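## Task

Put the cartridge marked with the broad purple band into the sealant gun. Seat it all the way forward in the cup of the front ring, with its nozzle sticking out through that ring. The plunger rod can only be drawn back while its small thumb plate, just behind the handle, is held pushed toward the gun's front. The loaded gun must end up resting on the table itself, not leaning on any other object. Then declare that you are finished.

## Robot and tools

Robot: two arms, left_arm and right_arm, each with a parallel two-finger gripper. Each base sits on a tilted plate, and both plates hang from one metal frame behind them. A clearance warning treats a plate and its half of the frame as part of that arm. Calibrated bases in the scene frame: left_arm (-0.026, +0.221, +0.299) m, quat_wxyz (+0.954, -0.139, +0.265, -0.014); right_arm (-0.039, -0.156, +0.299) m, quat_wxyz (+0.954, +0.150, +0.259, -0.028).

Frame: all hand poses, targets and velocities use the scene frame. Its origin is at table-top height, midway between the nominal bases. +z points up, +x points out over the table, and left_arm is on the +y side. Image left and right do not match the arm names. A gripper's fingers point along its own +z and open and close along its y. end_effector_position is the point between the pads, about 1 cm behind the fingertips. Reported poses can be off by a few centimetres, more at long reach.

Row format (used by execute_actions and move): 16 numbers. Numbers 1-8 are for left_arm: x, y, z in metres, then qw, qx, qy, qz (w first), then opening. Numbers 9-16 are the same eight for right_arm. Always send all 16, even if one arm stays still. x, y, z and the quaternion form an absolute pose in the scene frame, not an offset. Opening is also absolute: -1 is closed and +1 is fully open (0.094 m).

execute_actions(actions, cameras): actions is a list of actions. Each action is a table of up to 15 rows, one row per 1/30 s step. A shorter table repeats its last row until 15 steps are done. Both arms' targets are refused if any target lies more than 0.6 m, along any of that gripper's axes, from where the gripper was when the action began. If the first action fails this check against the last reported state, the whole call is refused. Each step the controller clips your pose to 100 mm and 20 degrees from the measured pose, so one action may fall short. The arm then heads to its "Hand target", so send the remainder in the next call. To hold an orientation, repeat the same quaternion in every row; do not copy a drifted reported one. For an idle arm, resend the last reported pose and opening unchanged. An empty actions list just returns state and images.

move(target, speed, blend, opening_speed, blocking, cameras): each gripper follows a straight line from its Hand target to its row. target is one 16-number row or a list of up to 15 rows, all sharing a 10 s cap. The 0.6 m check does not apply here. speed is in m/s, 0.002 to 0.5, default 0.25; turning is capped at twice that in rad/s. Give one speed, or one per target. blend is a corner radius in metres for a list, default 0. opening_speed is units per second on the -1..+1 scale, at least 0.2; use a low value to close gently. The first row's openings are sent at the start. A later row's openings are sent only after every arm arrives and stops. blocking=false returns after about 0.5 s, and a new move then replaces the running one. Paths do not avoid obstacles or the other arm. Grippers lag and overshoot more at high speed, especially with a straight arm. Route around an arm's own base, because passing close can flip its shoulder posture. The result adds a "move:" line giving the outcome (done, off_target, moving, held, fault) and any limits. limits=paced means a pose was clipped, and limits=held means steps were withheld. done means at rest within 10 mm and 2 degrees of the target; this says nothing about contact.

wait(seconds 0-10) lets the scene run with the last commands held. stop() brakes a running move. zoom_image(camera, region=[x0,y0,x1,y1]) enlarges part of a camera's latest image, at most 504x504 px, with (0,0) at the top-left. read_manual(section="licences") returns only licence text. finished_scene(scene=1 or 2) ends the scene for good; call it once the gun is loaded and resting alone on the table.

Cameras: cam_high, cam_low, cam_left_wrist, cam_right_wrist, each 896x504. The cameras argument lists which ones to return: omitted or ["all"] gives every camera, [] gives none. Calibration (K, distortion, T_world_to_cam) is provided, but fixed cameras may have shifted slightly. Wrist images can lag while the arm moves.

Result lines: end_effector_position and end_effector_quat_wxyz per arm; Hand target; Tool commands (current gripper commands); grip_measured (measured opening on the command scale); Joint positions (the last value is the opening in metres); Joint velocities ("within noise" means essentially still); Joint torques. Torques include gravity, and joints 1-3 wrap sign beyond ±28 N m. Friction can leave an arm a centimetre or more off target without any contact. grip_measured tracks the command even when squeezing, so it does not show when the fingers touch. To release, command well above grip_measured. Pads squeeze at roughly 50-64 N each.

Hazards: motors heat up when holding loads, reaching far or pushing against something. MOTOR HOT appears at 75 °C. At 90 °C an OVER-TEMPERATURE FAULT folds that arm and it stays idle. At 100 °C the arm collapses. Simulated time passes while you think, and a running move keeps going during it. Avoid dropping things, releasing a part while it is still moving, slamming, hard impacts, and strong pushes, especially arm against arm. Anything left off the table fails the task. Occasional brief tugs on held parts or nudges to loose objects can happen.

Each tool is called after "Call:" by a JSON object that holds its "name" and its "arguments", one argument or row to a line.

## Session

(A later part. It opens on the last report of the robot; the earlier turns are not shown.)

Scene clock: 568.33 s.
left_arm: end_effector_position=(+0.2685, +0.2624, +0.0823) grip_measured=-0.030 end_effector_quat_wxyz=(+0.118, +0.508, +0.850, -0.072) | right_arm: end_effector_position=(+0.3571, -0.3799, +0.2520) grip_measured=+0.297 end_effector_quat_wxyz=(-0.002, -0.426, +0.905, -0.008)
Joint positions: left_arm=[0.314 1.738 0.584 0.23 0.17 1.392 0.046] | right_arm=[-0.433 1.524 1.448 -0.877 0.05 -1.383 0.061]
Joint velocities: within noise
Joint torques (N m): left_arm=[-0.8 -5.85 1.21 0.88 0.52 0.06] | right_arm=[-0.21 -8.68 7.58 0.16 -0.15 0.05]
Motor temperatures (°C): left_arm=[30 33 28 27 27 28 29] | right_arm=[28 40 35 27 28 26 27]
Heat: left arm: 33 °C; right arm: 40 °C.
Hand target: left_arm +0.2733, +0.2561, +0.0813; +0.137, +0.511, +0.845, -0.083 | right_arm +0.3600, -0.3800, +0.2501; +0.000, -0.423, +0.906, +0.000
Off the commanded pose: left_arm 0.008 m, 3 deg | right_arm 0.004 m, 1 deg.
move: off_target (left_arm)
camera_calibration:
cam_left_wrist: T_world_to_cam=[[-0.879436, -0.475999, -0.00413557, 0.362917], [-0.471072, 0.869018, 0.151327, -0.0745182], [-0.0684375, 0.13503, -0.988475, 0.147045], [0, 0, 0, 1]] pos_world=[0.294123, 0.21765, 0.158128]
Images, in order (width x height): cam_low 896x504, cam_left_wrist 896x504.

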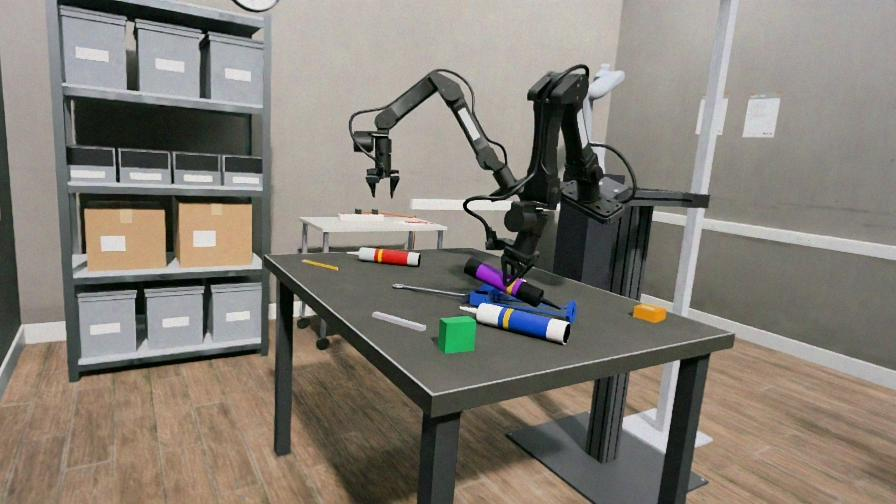

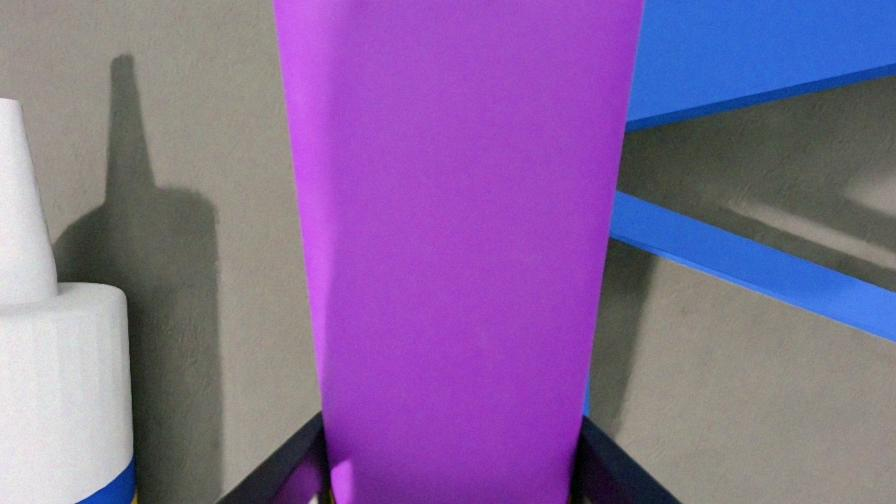

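Call:
{"name": "move", "arguments": {
  "target": [
    [0.2505,0.2920,0.0730,0.1378,0.5107,0.8446,-0.0830,-0.3,0.36,-0.38,0.25,0,-0.4226,0.9063,0,0.3]
  ],
  "speed": 0.05,
  "cameras": ["cam_low","cam_left_wrist"]
}}

Call:
{"name": "zoom_image", "arguments": {
  "camera": "cam_low",
  "region": [540, 280, 600, 340]
}}

Scene clock: 602.30 s.
left_arm: end_effector_position=(+0.2516, +0.3010, +0.0745) grip_measured=-0.030 end_effector_quat_wxyz=(+0.121, +0.508, +0.850, -0.067) | right_arm: end_effector_position=(+0.3571, -0.3799, +0.2520) grip_measured=+0.297 end_effector_quat_wxyz=(-0.002, -0.426, +0.905, -0.008)
Joint positions: left_arm=[0.476 1.766 0.584 0.24 0.265 1.524 0.046] | right_arm=[-0.433 1.524 1.448 -0.877 0.05 -1.383 0.061]
Joint velocities: within noise
Joint torques (N m): left_arm=[-0.18 -5.97 -0.24 0.77 0.53 0.08] | right_arm=[-0.16 -8.69 7.62 0.14 -0.16 0.08]
Motor temperatures (°C): left_arm=[30 33 27 27 27 28 30] | right_arm=[28 40 36 27 28 26 27]
Heat: left arm: 33 °C; right arm: 40 °C.
Hand target: left_arm +0.2503, +0.2920, +0.0733; +0.137, +0.511, +0.845, -0.083 | right_arm +0.3600, -0.3800, +0.2501; +0.000, -0.423, +0.906, +0.000
Off the commanded pose: left_arm 0.009 m, 3 deg | right_arm 0.004 m, 1 deg.
move: off_target (left_arm)
camera_calibration:
cam_left_wrist: T_world_to_cam=[[-0.878554, -0.477411, -0.0148671, 0.367331], [-0.473918, 0.867404, 0.151698, -0.113634], [-0.0595265, 0.140321, -0.988315, 0.12906], [0, 0, 0, 1]] pos_world=[0.276549, 0.255825, 0.150251]
Images, in order (width x height): cam_low 896x504, cam_left_wrist 896x504.

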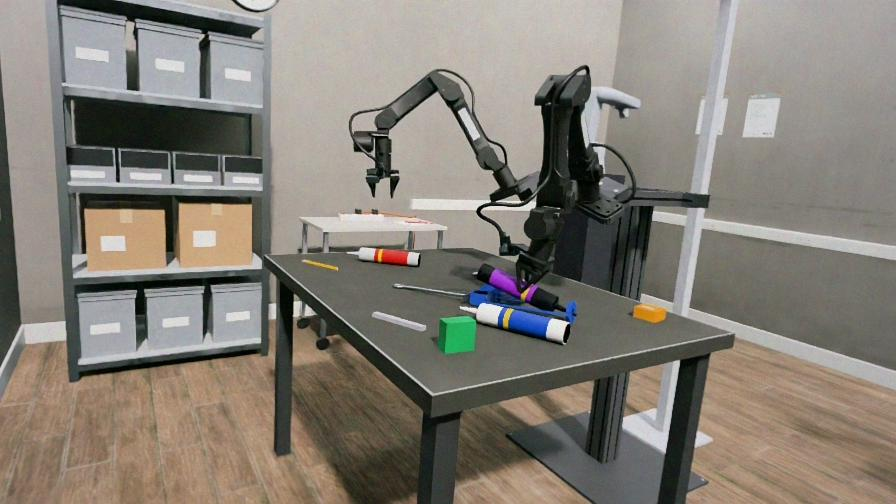

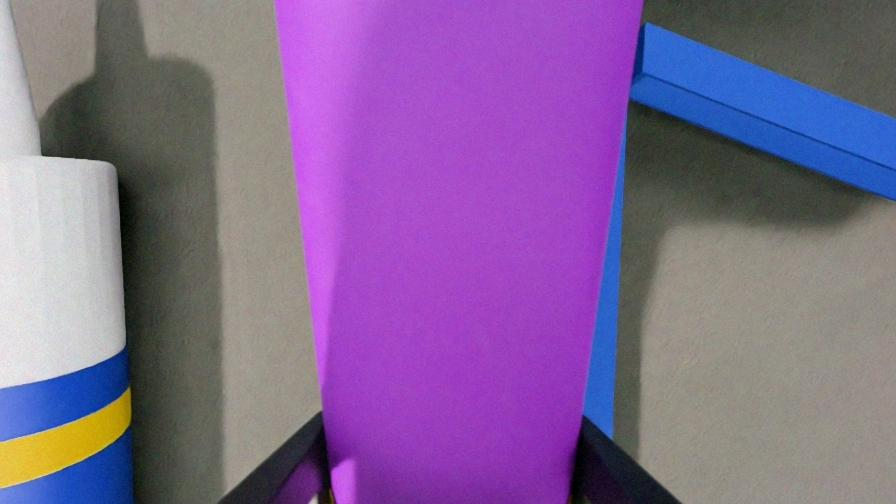

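Scaled by 8.400.

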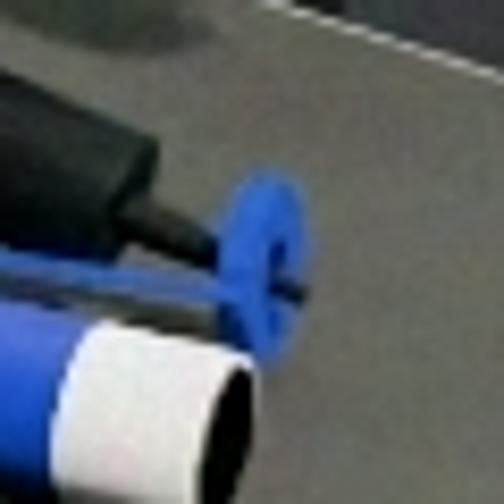

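Call:
{"name": "move", "arguments": {
  "target": [
    [0.2350,0.3090,0.0650,0.1378,0.5107,0.8446,-0.0830,-0.3,0.36,-0.38,0.25,0,-0.4226,0.9063,0,0.3]
  ],
  "speed": 0.04,
  "cameras": ["cam_low","cam_left_wrist"]
}}

Call:
{"name": "zoom_image", "arguments": {
  "camera": "cam_low",
  "region": [540, 280, 600, 340]
}}

Scene clock: 615.07 s.
left_arm: end_effector_position=(+0.2374, +0.3186, +0.0664) grip_measured=-0.030 end_effector_quat_wxyz=(+0.121, +0.510, +0.849, -0.067) | right_arm: end_effector_position=(+0.3571, -0.3799, +0.2520) grip_measured=+0.297 end_effector_quat_wxyz=(-0.002, -0.426, +0.905, -0.008)
Joint positions: left_arm=[0.56 1.809 0.584 0.264 0.314 1.599 0.046] | right_arm=[-0.433 1.524 1.448 -0.877 0.05 -1.383 0.061]
Joint velocities: within noise
Joint torques (N m): left_arm=[0.32 -5.63 -0.66 0.67 0.49 0.1] | right_arm=[-0.16 -8.69 7.58 0.14 -0.18 0.06]
Motor temperatures (°C): left_arm=[30 33 27 27 27 28 30] | right_arm=[28 40 36 27 28 26 27]
Heat: left arm: 33 °C; right arm: 40 °C.
Hand target: left_arm +0.2349, +0.3091, +0.0653; +0.137, +0.511, +0.845, -0.083 | right_arm +0.3600, -0.3801, +0.2501; +0.000, -0.423, +0.906, +0.000
Off the commanded pose: left_arm 0.010 m, 3 deg | right_arm 0.004 m, 1 deg.
move: off_target (left_arm)
camera_calibration:
cam_left_wrist: T_world_to_cam=[[-0.880135, -0.474411, -0.0172268, 0.362774], [-0.471283, 0.868819, 0.151809, -0.135449], [-0.0570531, 0.141731, -0.98826, 0.116758], [0, 0, 0, 1]] pos_world=[0.262116, 0.273236, 0.142199]
Images, in order (width x height): cam_low 896x504, cam_left_wrist 896x504.

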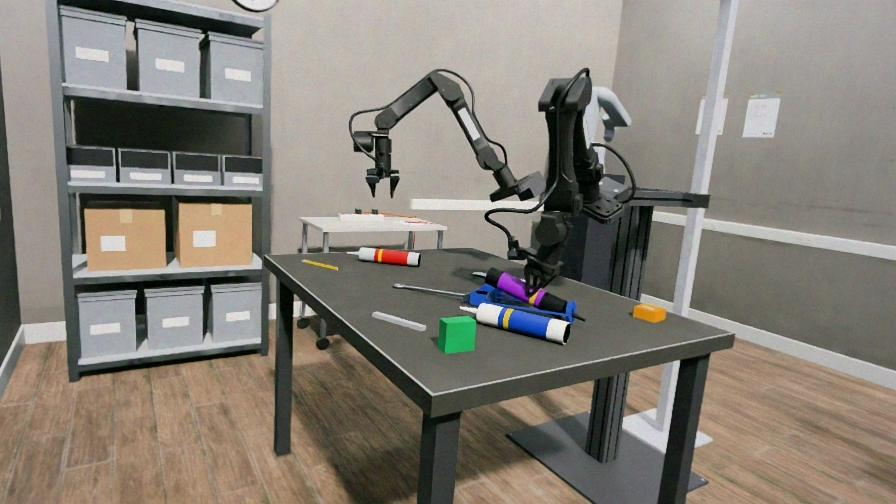

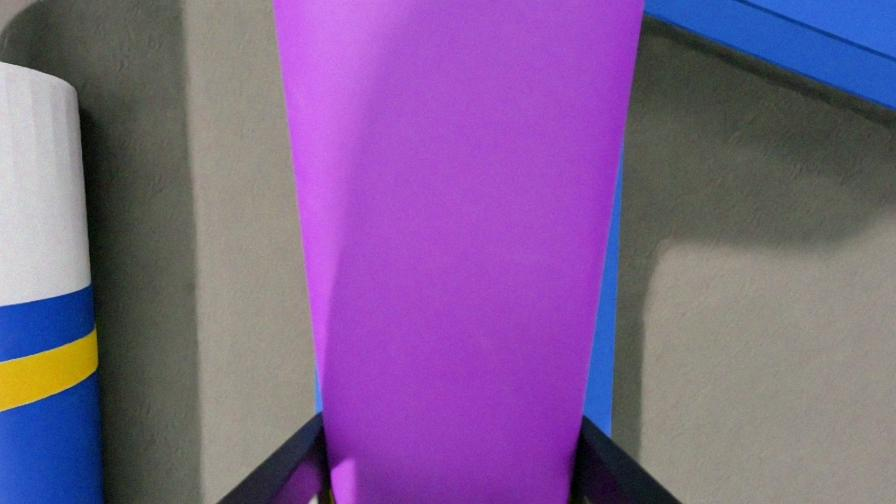

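Scaled by 8.400.

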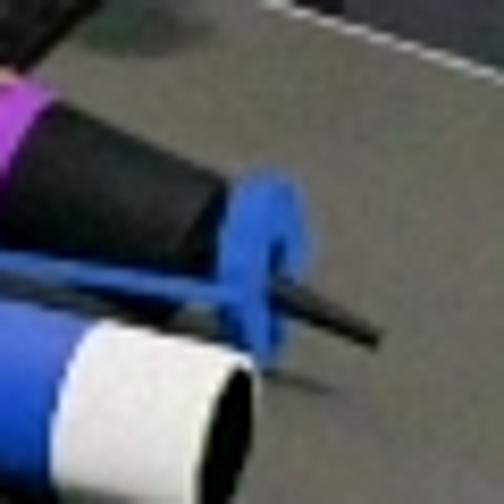

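Call:
{"name": "zoom_image", "arguments": {
  "camera": "cam_low",
  "region": [560, 295, 590, 325]
}}

Scaled by 16.800.

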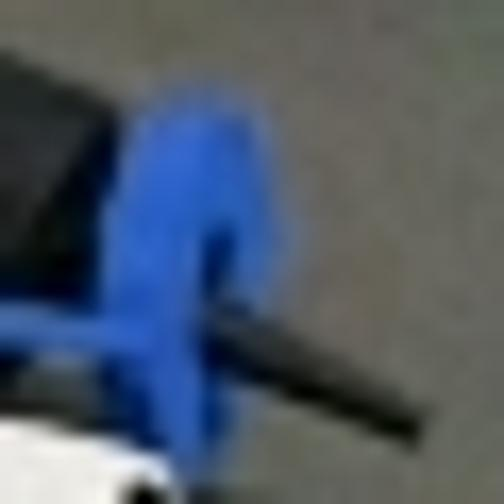

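Call:
{"name": "move", "arguments": {
  "target": [
    [0.2315,0.3080,0.0720,0.1378,0.5107,0.8446,-0.0830,-0.3,0.36,-0.38,0.25,0,-0.4226,0.9063,0,0.3]
  ],
  "speed": 0.04,
  "cameras": ["cam_low","cam_left_wrist"]
}}

Call:
{"name": "zoom_image", "arguments": {
  "camera": "cam_low",
  "region": [560, 295, 590, 325]
}}

Scene clock: 638.47 s.
left_arm: end_effector_position=(+0.2277, +0.3134, +0.0668) grip_measured=-0.030 end_effector_quat_wxyz=(+0.117, +0.510, +0.849, -0.076) | right_arm: end_effector_position=(+0.3571, -0.3799, +0.2520) grip_measured=+0.297 end_effector_quat_wxyz=(-0.002, -0.426, +0.905, -0.008)
Joint positions: left_arm=[0.563 1.809 0.56 0.266 0.317 1.606 0.046] | right_arm=[-0.433 1.524 1.448 -0.877 0.05 -1.383 0.061]
Joint velocities: within noise
Joint torques (N m): left_arm=[0.46 -8.49 -0.94 0.51 0.53 0.05] | right_arm=[-0.13 -8.76 7.5 0.15 -0.15 0.06]
Motor temperatures (°C): left_arm=[30 33 27 27 27 28 30] | right_arm=[28 40 36 27 28 26 27]
Heat: left arm: 33 °C; right arm: 40 °C.
Hand target: left_arm +0.2315, +0.3081, +0.0719; +0.138, +0.511, +0.845, -0.083 | right_arm +0.3600, -0.3801, +0.2501; +0.000, -0.423, +0.906, +0.000
Off the commanded pose: left_arm 0.008 m, 3 deg | right_arm 0.004 m, 1 deg.
move: off_target (left_arm)
camera_calibration:
cam_left_wrist: T_world_to_cam=[[-0.882119, -0.471021, 0.0023638, 0.349801], [-0.465428, 0.872393, 0.149356, -0.137891], [-0.0724119, 0.130649, -0.988781, 0.124297], [0, 0, 0, 1]] pos_world=[0.253388, 0.268819, 0.14267]
Images, in order (width x height): cam_low 896x504, cam_left_wrist 896x504.

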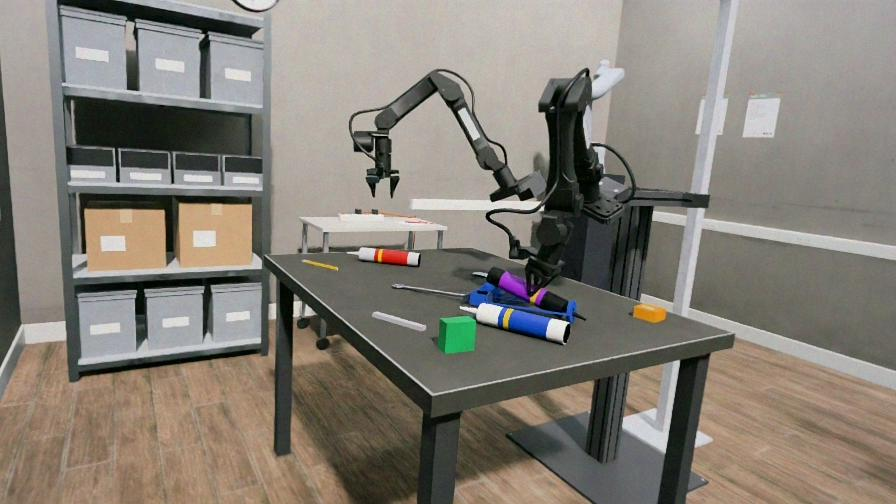

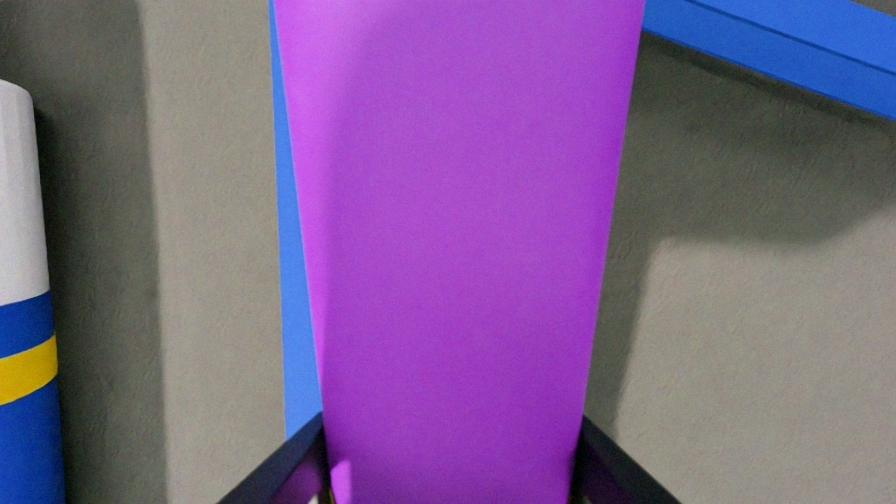

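Scaled by 16.800.

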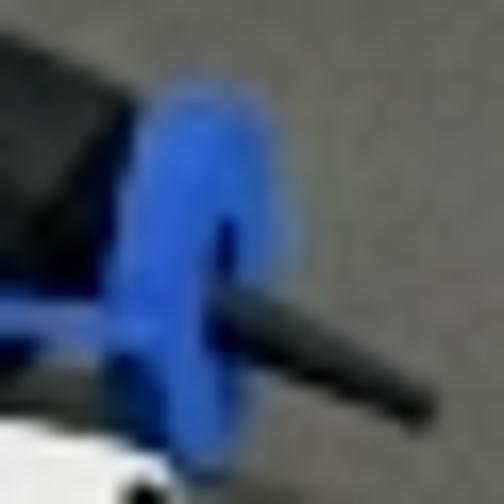

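Call:
{"name": "move", "arguments": {
  "target": [
    [0.2350,0.3080,0.0780,0.1378,0.5107,0.8446,-0.0830,-0.3,0.36,-0.38,0.25,0,-0.4226,0.9063,0,0.3]
  ],
  "speed": 0.04,
  "cameras": ["cam_low","cam_left_wrist"]
}}

Call:
{"name": "zoom_image", "arguments": {
  "camera": "cam_low",
  "region": [560, 295, 590, 325]
}}

Scene clock: 650.37 s.
left_arm: end_effector_position=(+0.2313, +0.3151, +0.0699) grip_measured=-0.030 end_effector_quat_wxyz=(+0.120, +0.511, +0.848, -0.071) | right_arm: end_effector_position=(+0.3571, -0.3799, +0.2520) grip_measured=+0.297 end_effector_quat_wxyz=(-0.002, -0.426, +0.905, -0.008)
Joint positions: left_arm=[0.563 1.792 0.56 0.261 0.318 1.606 0.046] | right_arm=[-0.433 1.524 1.448 -0.877 0.05 -1.383 0.061]
Joint velocities: within noise
Joint torques (N m): left_arm=[-0.05 -9.74 -0.64 0.29 0.5 -0.02] | right_arm=[-0.18 -8.69 7.64 0.14 -0.16 0.05]
Motor temperatures (°C): left_arm=[30 34 27 27 27 28 30] | right_arm=[28 40 36 27 28 26 26]
Heat: left arm: 34 °C; right arm: 40 °C.
Hand target: left_arm +0.2350, +0.3081, +0.0776; +0.138, +0.511, +0.845, -0.083 | right_arm +0.3600, -0.3801, +0.2501; +0.000, -0.423, +0.906, +0.000
Off the commanded pose: left_arm 0.011 m, 2 deg | right_arm 0.004 m, 1 deg.
move: off_target (left_arm)
camera_calibration:
cam_left_wrist: T_world_to_cam=[[-0.882283, -0.470632, -0.00909059, 0.35452], [-0.466596, 0.87184, 0.148943, -0.137763], [-0.0621719, 0.135652, -0.988804, 0.123481], [0, 0, 0, 1]] pos_world=[0.256185, 0.270205, 0.14584]
Images, in order (width x height): cam_low 896x504, cam_left_wrist 896x504.

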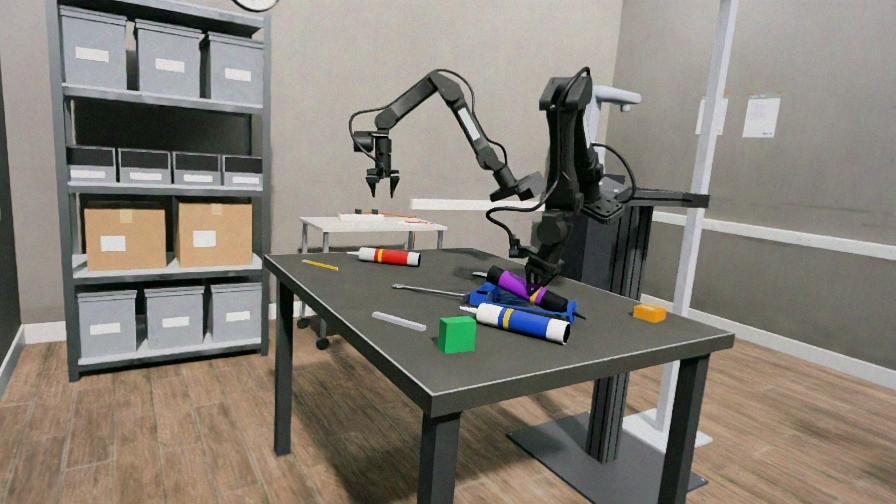

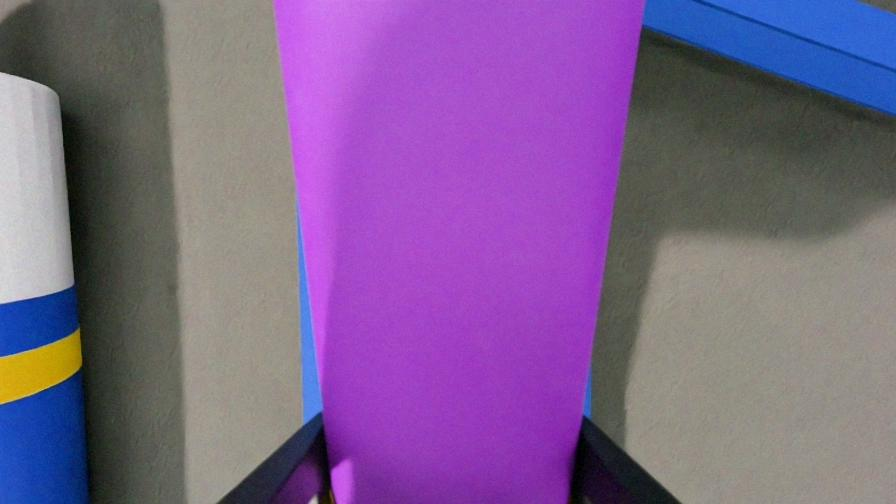

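Scaled by 16.800.

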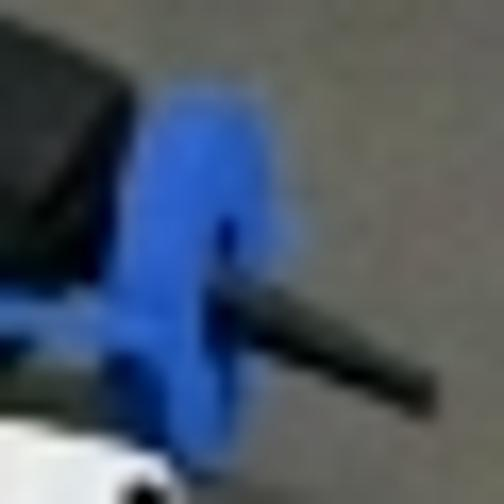

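Call:
{"name": "move", "arguments": {
  "target": [
    [0.2305,0.3200,0.0760,0.1378,0.5107,0.8446,-0.0830,-0.3,0.36,-0.38,0.25,0,-0.4226,0.9063,0,0.3]
  ],
  "speed": 0.04,
  "cameras": ["cam_low","cam_left_wrist"]
}}

Call:
{"name": "zoom_image", "arguments": {
  "camera": "cam_low",
  "region": [560, 295, 590, 325]
}}

Scene clock: 671.13 s.
left_arm: end_effector_position=(+0.2271, +0.3232, +0.0708) grip_measured=-0.030 end_effector_quat_wxyz=(+0.123, +0.510, +0.848, -0.073) | right_arm: end_effector_position=(+0.3571, -0.3799, +0.2520) grip_measured=+0.297 end_effector_quat_wxyz=(-0.002, -0.426, +0.905, -0.008)
Joint positions: left_arm=[0.603 1.792 0.567 0.241 0.348 1.642 0.046] | right_arm=[-0.433 1.524 1.448 -0.877 0.05 -1.383 0.061]
Joint velocities: within noise
Joint torques (N m): left_arm=[0.94 -8.77 0.28 0.27 0.47 0.1] | right_arm=[-0.21 -8.73 7.58 0.13 -0.14 0.09]
Motor temperatures (°C): left_arm=[30 36 27 27 27 28 30] | right_arm=[28 40 36 26 28 26 26]
Heat: left arm: 36 °C; right arm: 40 °C.
Hand target: left_arm +0.2305, +0.3200, +0.0759; +0.138, +0.511, +0.845, -0.082 | right_arm +0.3600, -0.3801, +0.2501; +0.000, -0.423, +0.906, +0.000
Off the commanded pose: left_arm 0.007 m, 2 deg | right_arm 0.004 m, 1 deg.
move: done
camera_calibration:
cam_left_wrist: T_world_to_cam=[[-0.882175, -0.470852, -0.00809561, 0.354637], [-0.467145, 0.872797, 0.141423, -0.146504], [-0.0595235, 0.128542, -0.989916, 0.124782], [0, 0, 0, 1]] pos_world=[0.251841, 0.27881, 0.147114]
Images, in order (width x height): cam_low 896x504, cam_left_wrist 896x504.

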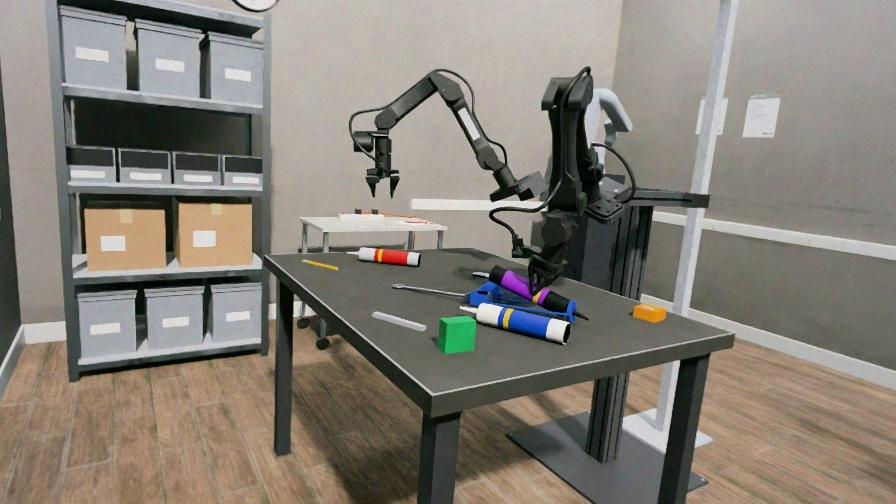

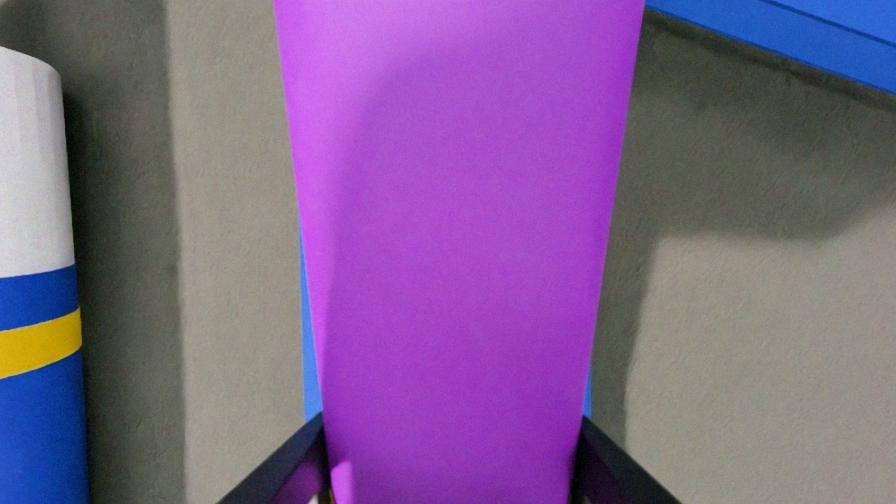

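Scaled by 16.800.

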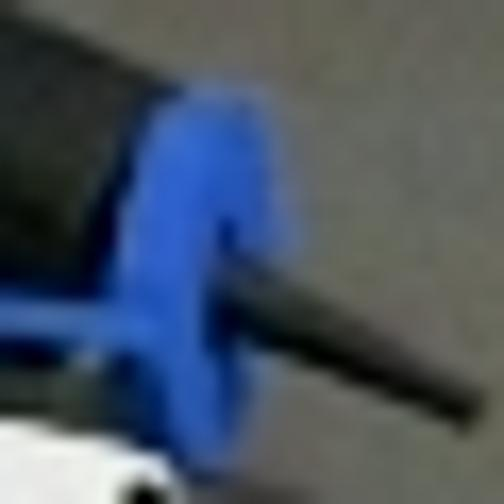

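Call:
{"name": "move", "arguments": {
  "target": [
    [0.2250,0.3280,0.0665,0.1378,0.5107,0.8446,-0.0830,-0.3,0.36,-0.38,0.25,0,-0.4226,0.9063,0,0.3]
  ],
  "speed": 0.04,
  "cameras": ["cam_low","cam_left_wrist"]
}}

Call:
{"name": "zoom_image", "arguments": {
  "camera": "cam_low",
  "region": [560, 295, 590, 325]
}}

Scene clock: 679.00 s.
left_arm: end_effector_position=(+0.2279, +0.3314, +0.0686) grip_measured=-0.030 end_effector_quat_wxyz=(+0.131, +0.512, +0.846, -0.071) | right_arm: end_effector_position=(+0.3571, -0.3799, +0.2520) grip_measured=+0.297 end_effector_quat_wxyz=(-0.002, -0.426, +0.905, -0.008)
Joint positions: left_arm=[0.635 1.809 0.585 0.24 0.378 1.672 0.046] | right_arm=[-0.433 1.524 1.448 -0.877 0.05 -1.383 0.061]
Joint velocities: within noise
Joint torques (N m): left_arm=[1.22 -5.97 0.24 0.46 0.38 0.1] | right_arm=[-0.18 -8.75 7.6 0.16 -0.18 0.06]
Motor temperatures (°C): left_arm=[30 35 27 27 27 28 30] | right_arm=[28 40 36 26 28 26 26]
Heat: left arm: 35 °C; right arm: 40 °C.
Hand target: left_arm +0.2250, +0.3280, +0.0666; +0.138, +0.511, +0.845, -0.083 | right_arm +0.3600, -0.3801, +0.2501; +0.000, -0.423, +0.906, -0.001
Off the commanded pose: left_arm 0.005 m, 2 deg | right_arm 0.004 m, 1 deg.
move: done
camera_calibration:
cam_left_wrist: T_world_to_cam=[[-0.883089, -0.468776, -0.0200502, 0.359541], [-0.46716, 0.874454, 0.130732, -0.152819], [-0.0437509, 0.124814, -0.991215, 0.119335], [0, 0, 0, 1]] pos_world=[0.251337, 0.287283, 0.145474]
Images, in order (width x height): cam_low 896x504, cam_left_wrist 896x504.

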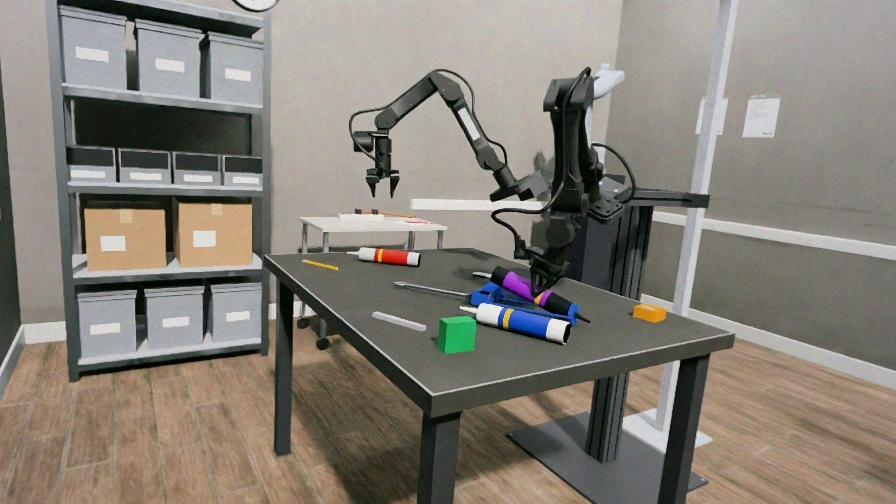

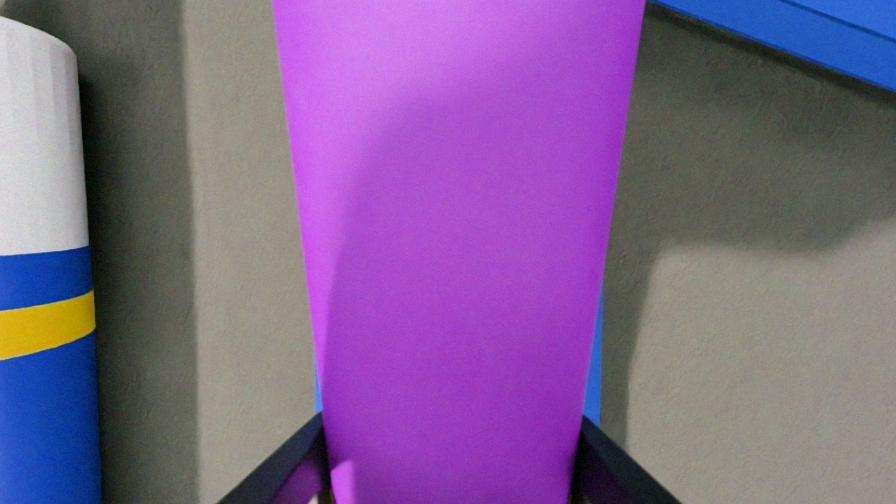

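Scaled by 16.800.

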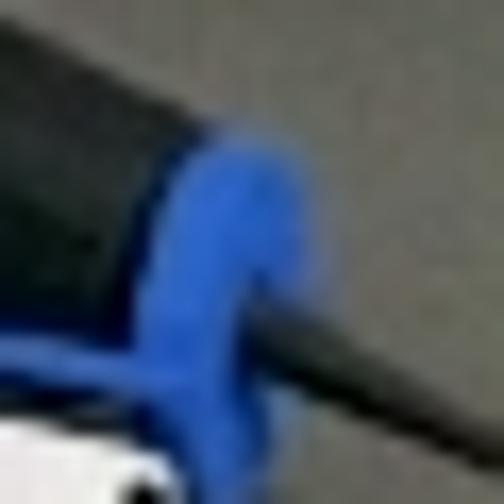

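Call:
{"name": "zoom_image", "arguments": {
  "camera": "cam_low",
  "region": [545, 290, 605, 335]
}}

Scaled by 8.400.

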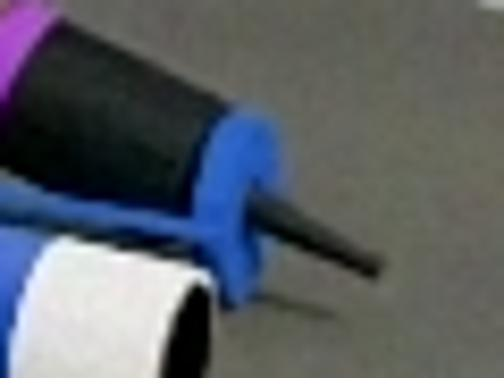

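Call:
{"name": "wait", "arguments": {
  "seconds": 0.1,
  "cameras": ["cam_high","cam_low"]
}}

Call:
{"name": "zoom_image", "arguments": {
  "camera": "cam_high",
  "region": [270, 200, 500, 330]
}}

Call:
{"name": "zoom_image", "arguments": {
  "camera": "cam_low",
  "region": [380, 250, 600, 350]
}}

Scene clock: 704.27 s.
left_arm: end_effector_position=(+0.2279, +0.3314, +0.0686) grip_measured=-0.030 end_effector_quat_wxyz=(+0.131, +0.512, +0.846, -0.071) | right_arm: end_effector_position=(+0.3571, -0.3799, +0.2520) grip_measured=+0.297 end_effector_quat_wxyz=(-0.002, -0.426, +0.905, -0.008)
Joint positions: left_arm=[0.635 1.809 0.585 0.24 0.378 1.673 0.046] | right_arm=[-0.433 1.524 1.448 -0.877 0.05 -1.383 0.061]
Joint velocities: within noise
Joint torques (N m): left_arm=[1.33 -5.83 0.43 0.48 0.36 0.09] | right_arm=[-0.24 -8.75 7.58 0.14 -0.17 0.06]
Motor temperatures (°C): left_arm=[30 34 27 27 27 28 30] | right_arm=[28 40 36 26 28 26 26]
Heat: left arm: 34 °C; right arm: 40 °C.
Hand target: left_arm +0.2250, +0.3280, +0.0666; +0.138, +0.510, +0.845, -0.083 | right_arm +0.3600, -0.3801, +0.2501; +0.000, -0.423, +0.906, -0.001
Tool commands: left_gripper/opening=-0.3 right_gripper/opening=+0.3
Off the commanded pose: left_arm 0.005 m, 2 deg | right_arm 0.004 m, 1 deg.
wait: 0.10 s; at rest from the start
Images, in order (width x height): cam_high 896x504, cam_low 896x504.

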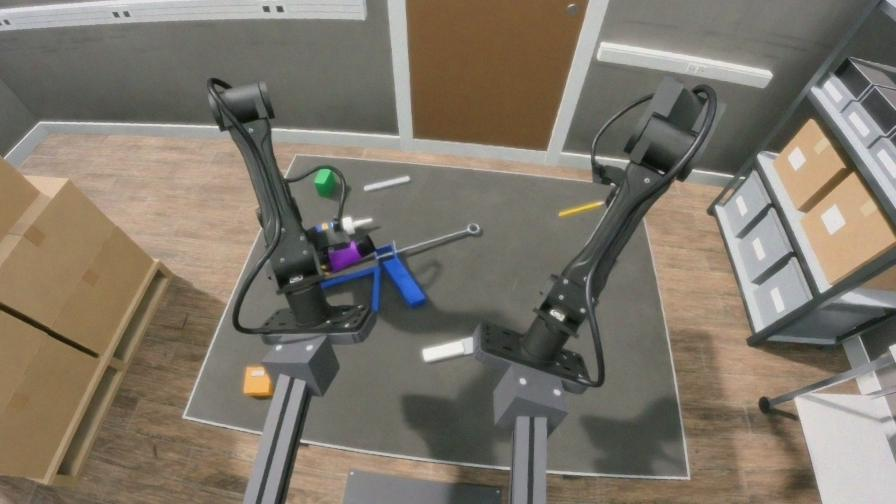

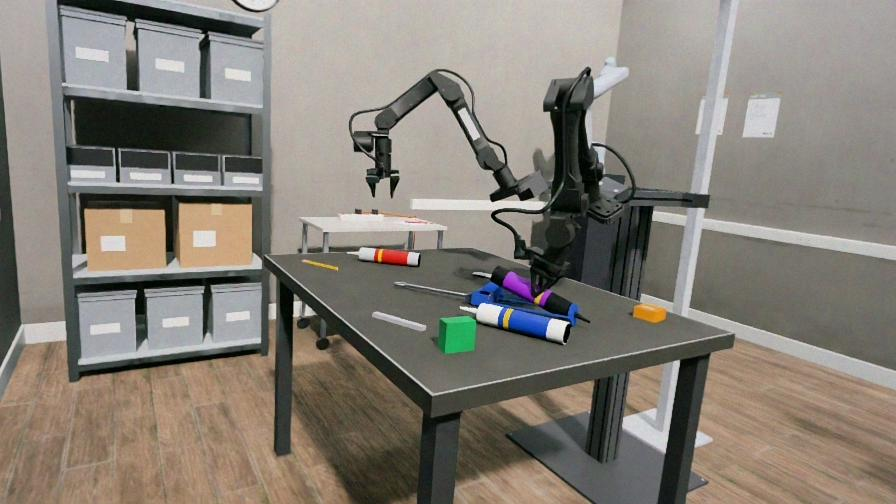

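Scaled by 2.191.

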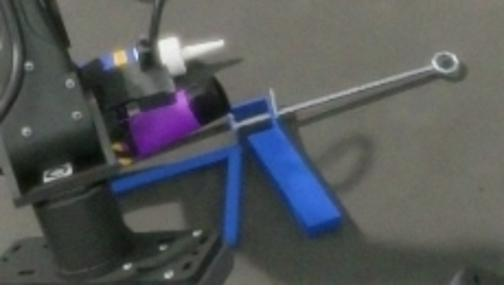

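Scaled by 2.291.

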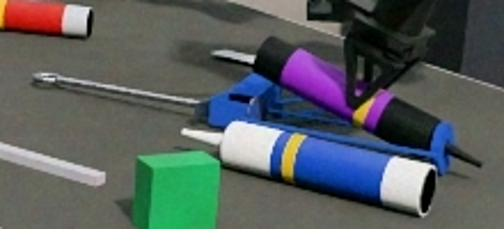

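Call:
{"name": "move", "arguments": {
  "target": [
    [0.2280,0.3200,0.0640,0.1304,0.5090,0.8473,-0.0783,-0.3,0.36,-0.38,0.25,0,-0.4226,0.9063,0,0.3],
    [0.2280,0.3210,0.0605,0.1304,0.5090,0.8473,-0.0783,-0.3,0.36,-0.38,0.25,0,-0.4226,0.9063,0,0.3]
  ],
  "speed": 0.04,
  "cameras": ["cam_low","cam_left_wrist"]
}}

Call:
{"name": "zoom_image", "arguments": {
  "camera": "cam_low",
  "region": [545, 290, 605, 335]
}}

Scene clock: 734.57 s.
left_arm: end_effector_position=(+0.2272, +0.3292, +0.0624) grip_measured=-0.030 end_effector_quat_wxyz=(+0.117, +0.513, +0.848, -0.066) | right_arm: end_effector_position=(+0.3571, -0.3799, +0.2520) grip_measured=+0.297 end_effector_quat_wxyz=(-0.002, -0.426, +0.905, -0.008)
Joint positions: left_arm=[0.608 1.831 0.585 0.267 0.332 1.65 0.046] | right_arm=[-0.433 1.524 1.448 -0.877 0.05 -1.383 0.061]
Joint velocities: within noise
Joint torques (N m): left_arm=[-0.16 -5.86 -0.23 0.6 0.38 -0.08] | right_arm=[-0.23 -8.73 7.66 0.14 -0.15 0.06]
Motor temperatures (°C): left_arm=[30 33 27 27 27 28 31] | right_arm=[28 40 36 26 28 26 26]
Heat: left arm: 33 °C; right arm: 40 °C.
Hand target: left_arm +0.2278, +0.3210, +0.0607; +0.130, +0.509, +0.847, -0.079 | right_arm +0.3600, -0.3801, +0.2501; +0.000, -0.423, +0.906, -0.001
Off the commanded pose: left_arm 0.008 m, 2 deg | right_arm 0.004 m, 1 deg.
move: done
camera_calibration:
cam_left_wrist: T_world_to_cam=[[-0.884201, -0.466869, -0.0149204, 0.357011], [-0.462965, 0.871669, 0.160799, -0.152284], [-0.0620663, 0.149086, -0.986874, 0.109328], [0, 0, 0, 1]] pos_world=[0.251952, 0.283119, 0.137706]
Images, in order (width x height): cam_low 896x504, cam_left_wrist 896x504.

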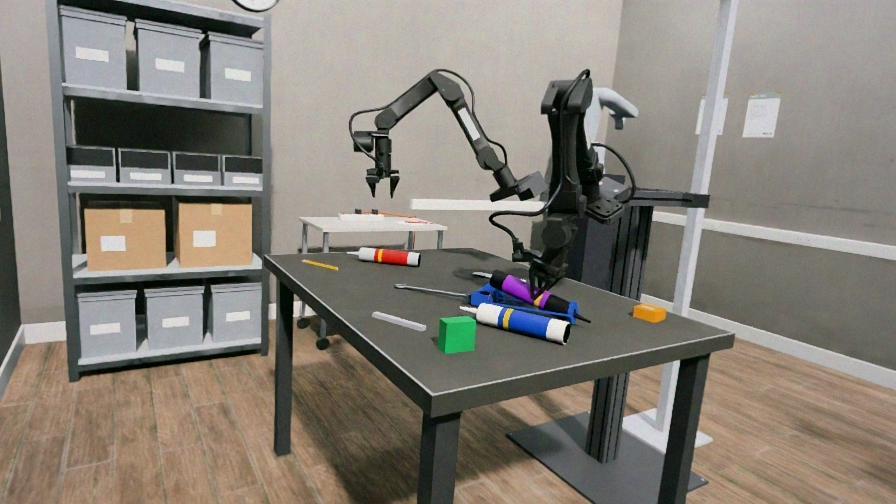

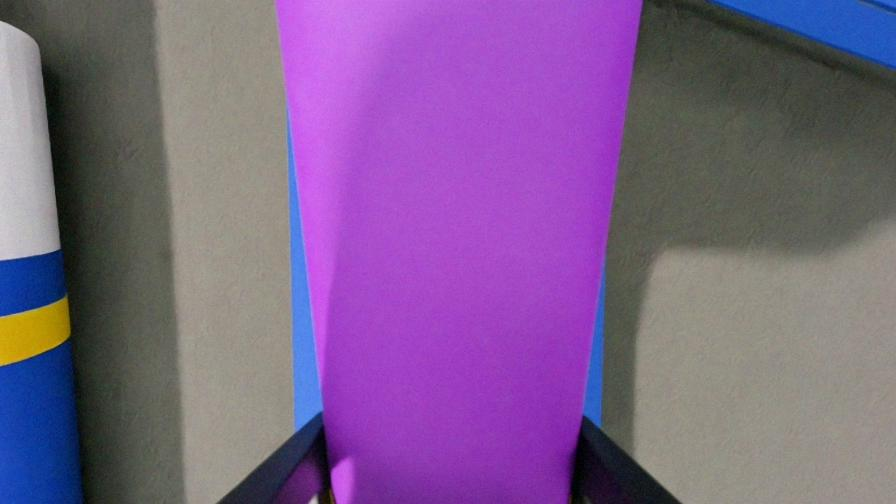

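Scaled by 8.400.

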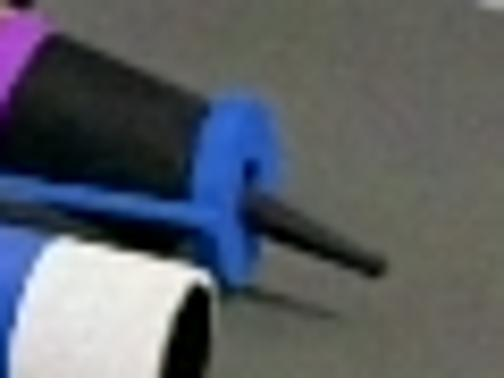

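Call:
{"name": "move", "arguments": {
  "target": [
    [0.2240,0.3290,0.0595,0.1304,0.5090,0.8473,-0.0783,-0.3,0.36,-0.38,0.25,0,-0.4226,0.9063,0,0.3]
  ],
  "speed": 0.03,
  "cameras": ["cam_low","cam_left_wrist"]
}}

Call:
{"name": "zoom_image", "arguments": {
  "camera": "cam_low",
  "region": [545, 290, 605, 335]
}}

Scene clock: 745.23 s.
left_arm: end_effector_position=(+0.2248, +0.3363, +0.0612) grip_measured=-0.030 end_effector_quat_wxyz=(+0.115, +0.509, +0.851, -0.062) | right_arm: end_effector_position=(+0.3571, -0.3799, +0.2520) grip_measured=+0.297 end_effector_quat_wxyz=(-0.002, -0.426, +0.905, -0.008)
Joint positions: left_arm=[0.631 1.838 0.591 0.268 0.338 1.659 0.046] | right_arm=[-0.433 1.524 1.448 -0.877 0.05 -1.383 0.061]
Joint velocities: within noise
Joint torques (N m): left_arm=[0.85 -5.85 0.14 0.48 0.49 0.06] | right_arm=[-0.25 -8.7 7.56 0.14 -0.14 0.08]
Motor temperatures (°C): left_arm=[30 33 27 27 27 28 31] | right_arm=[28 40 36 26 28 26 26]
Heat: left arm: 33 °C; right arm: 40 °C.
Hand target: left_arm +0.2240, +0.3290, +0.0598; +0.130, +0.509, +0.847, -0.078 | right_arm +0.3600, -0.3801, +0.2501; +0.000, -0.422, +0.906, -0.001
Off the commanded pose: left_arm 0.008 m, 3 deg | right_arm 0.004 m, 1 deg.
move: off_target (left_arm)
camera_calibration:
cam_left_wrist: T_world_to_cam=[[-0.879494, -0.475574, -0.0178658, 0.360274], [-0.471556, 0.86577, 0.167564, -0.155931], [-0.0642215, 0.155797, -0.985699, 0.10512], [0, 0, 0, 1]] pos_world=[0.250079, 0.28996, 0.136182]
Images, in order (width x height): cam_low 896x504, cam_left_wrist 896x504.

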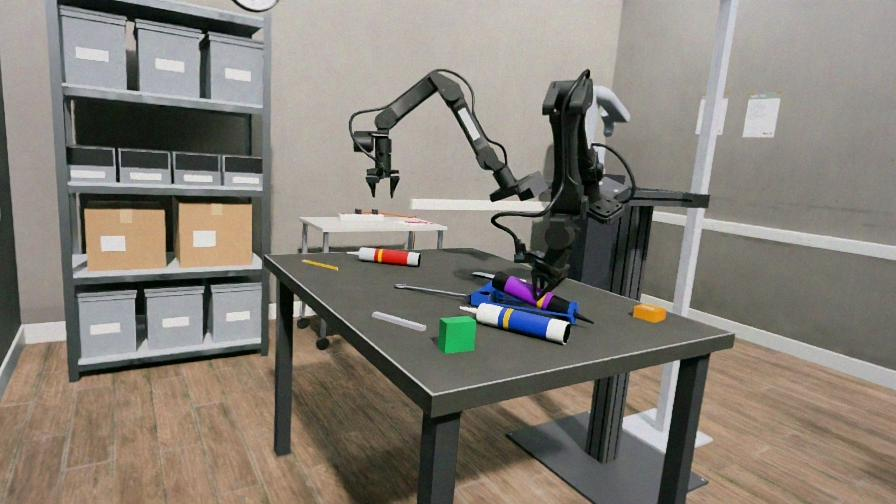

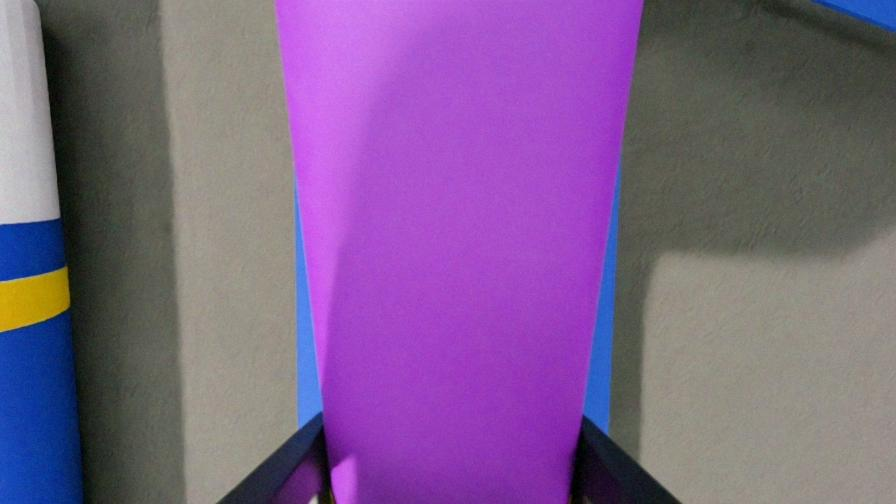

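Scaled by 8.400.

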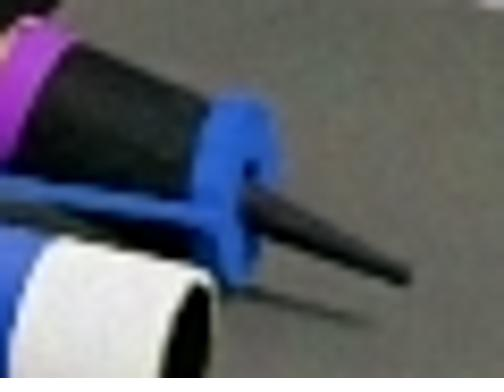

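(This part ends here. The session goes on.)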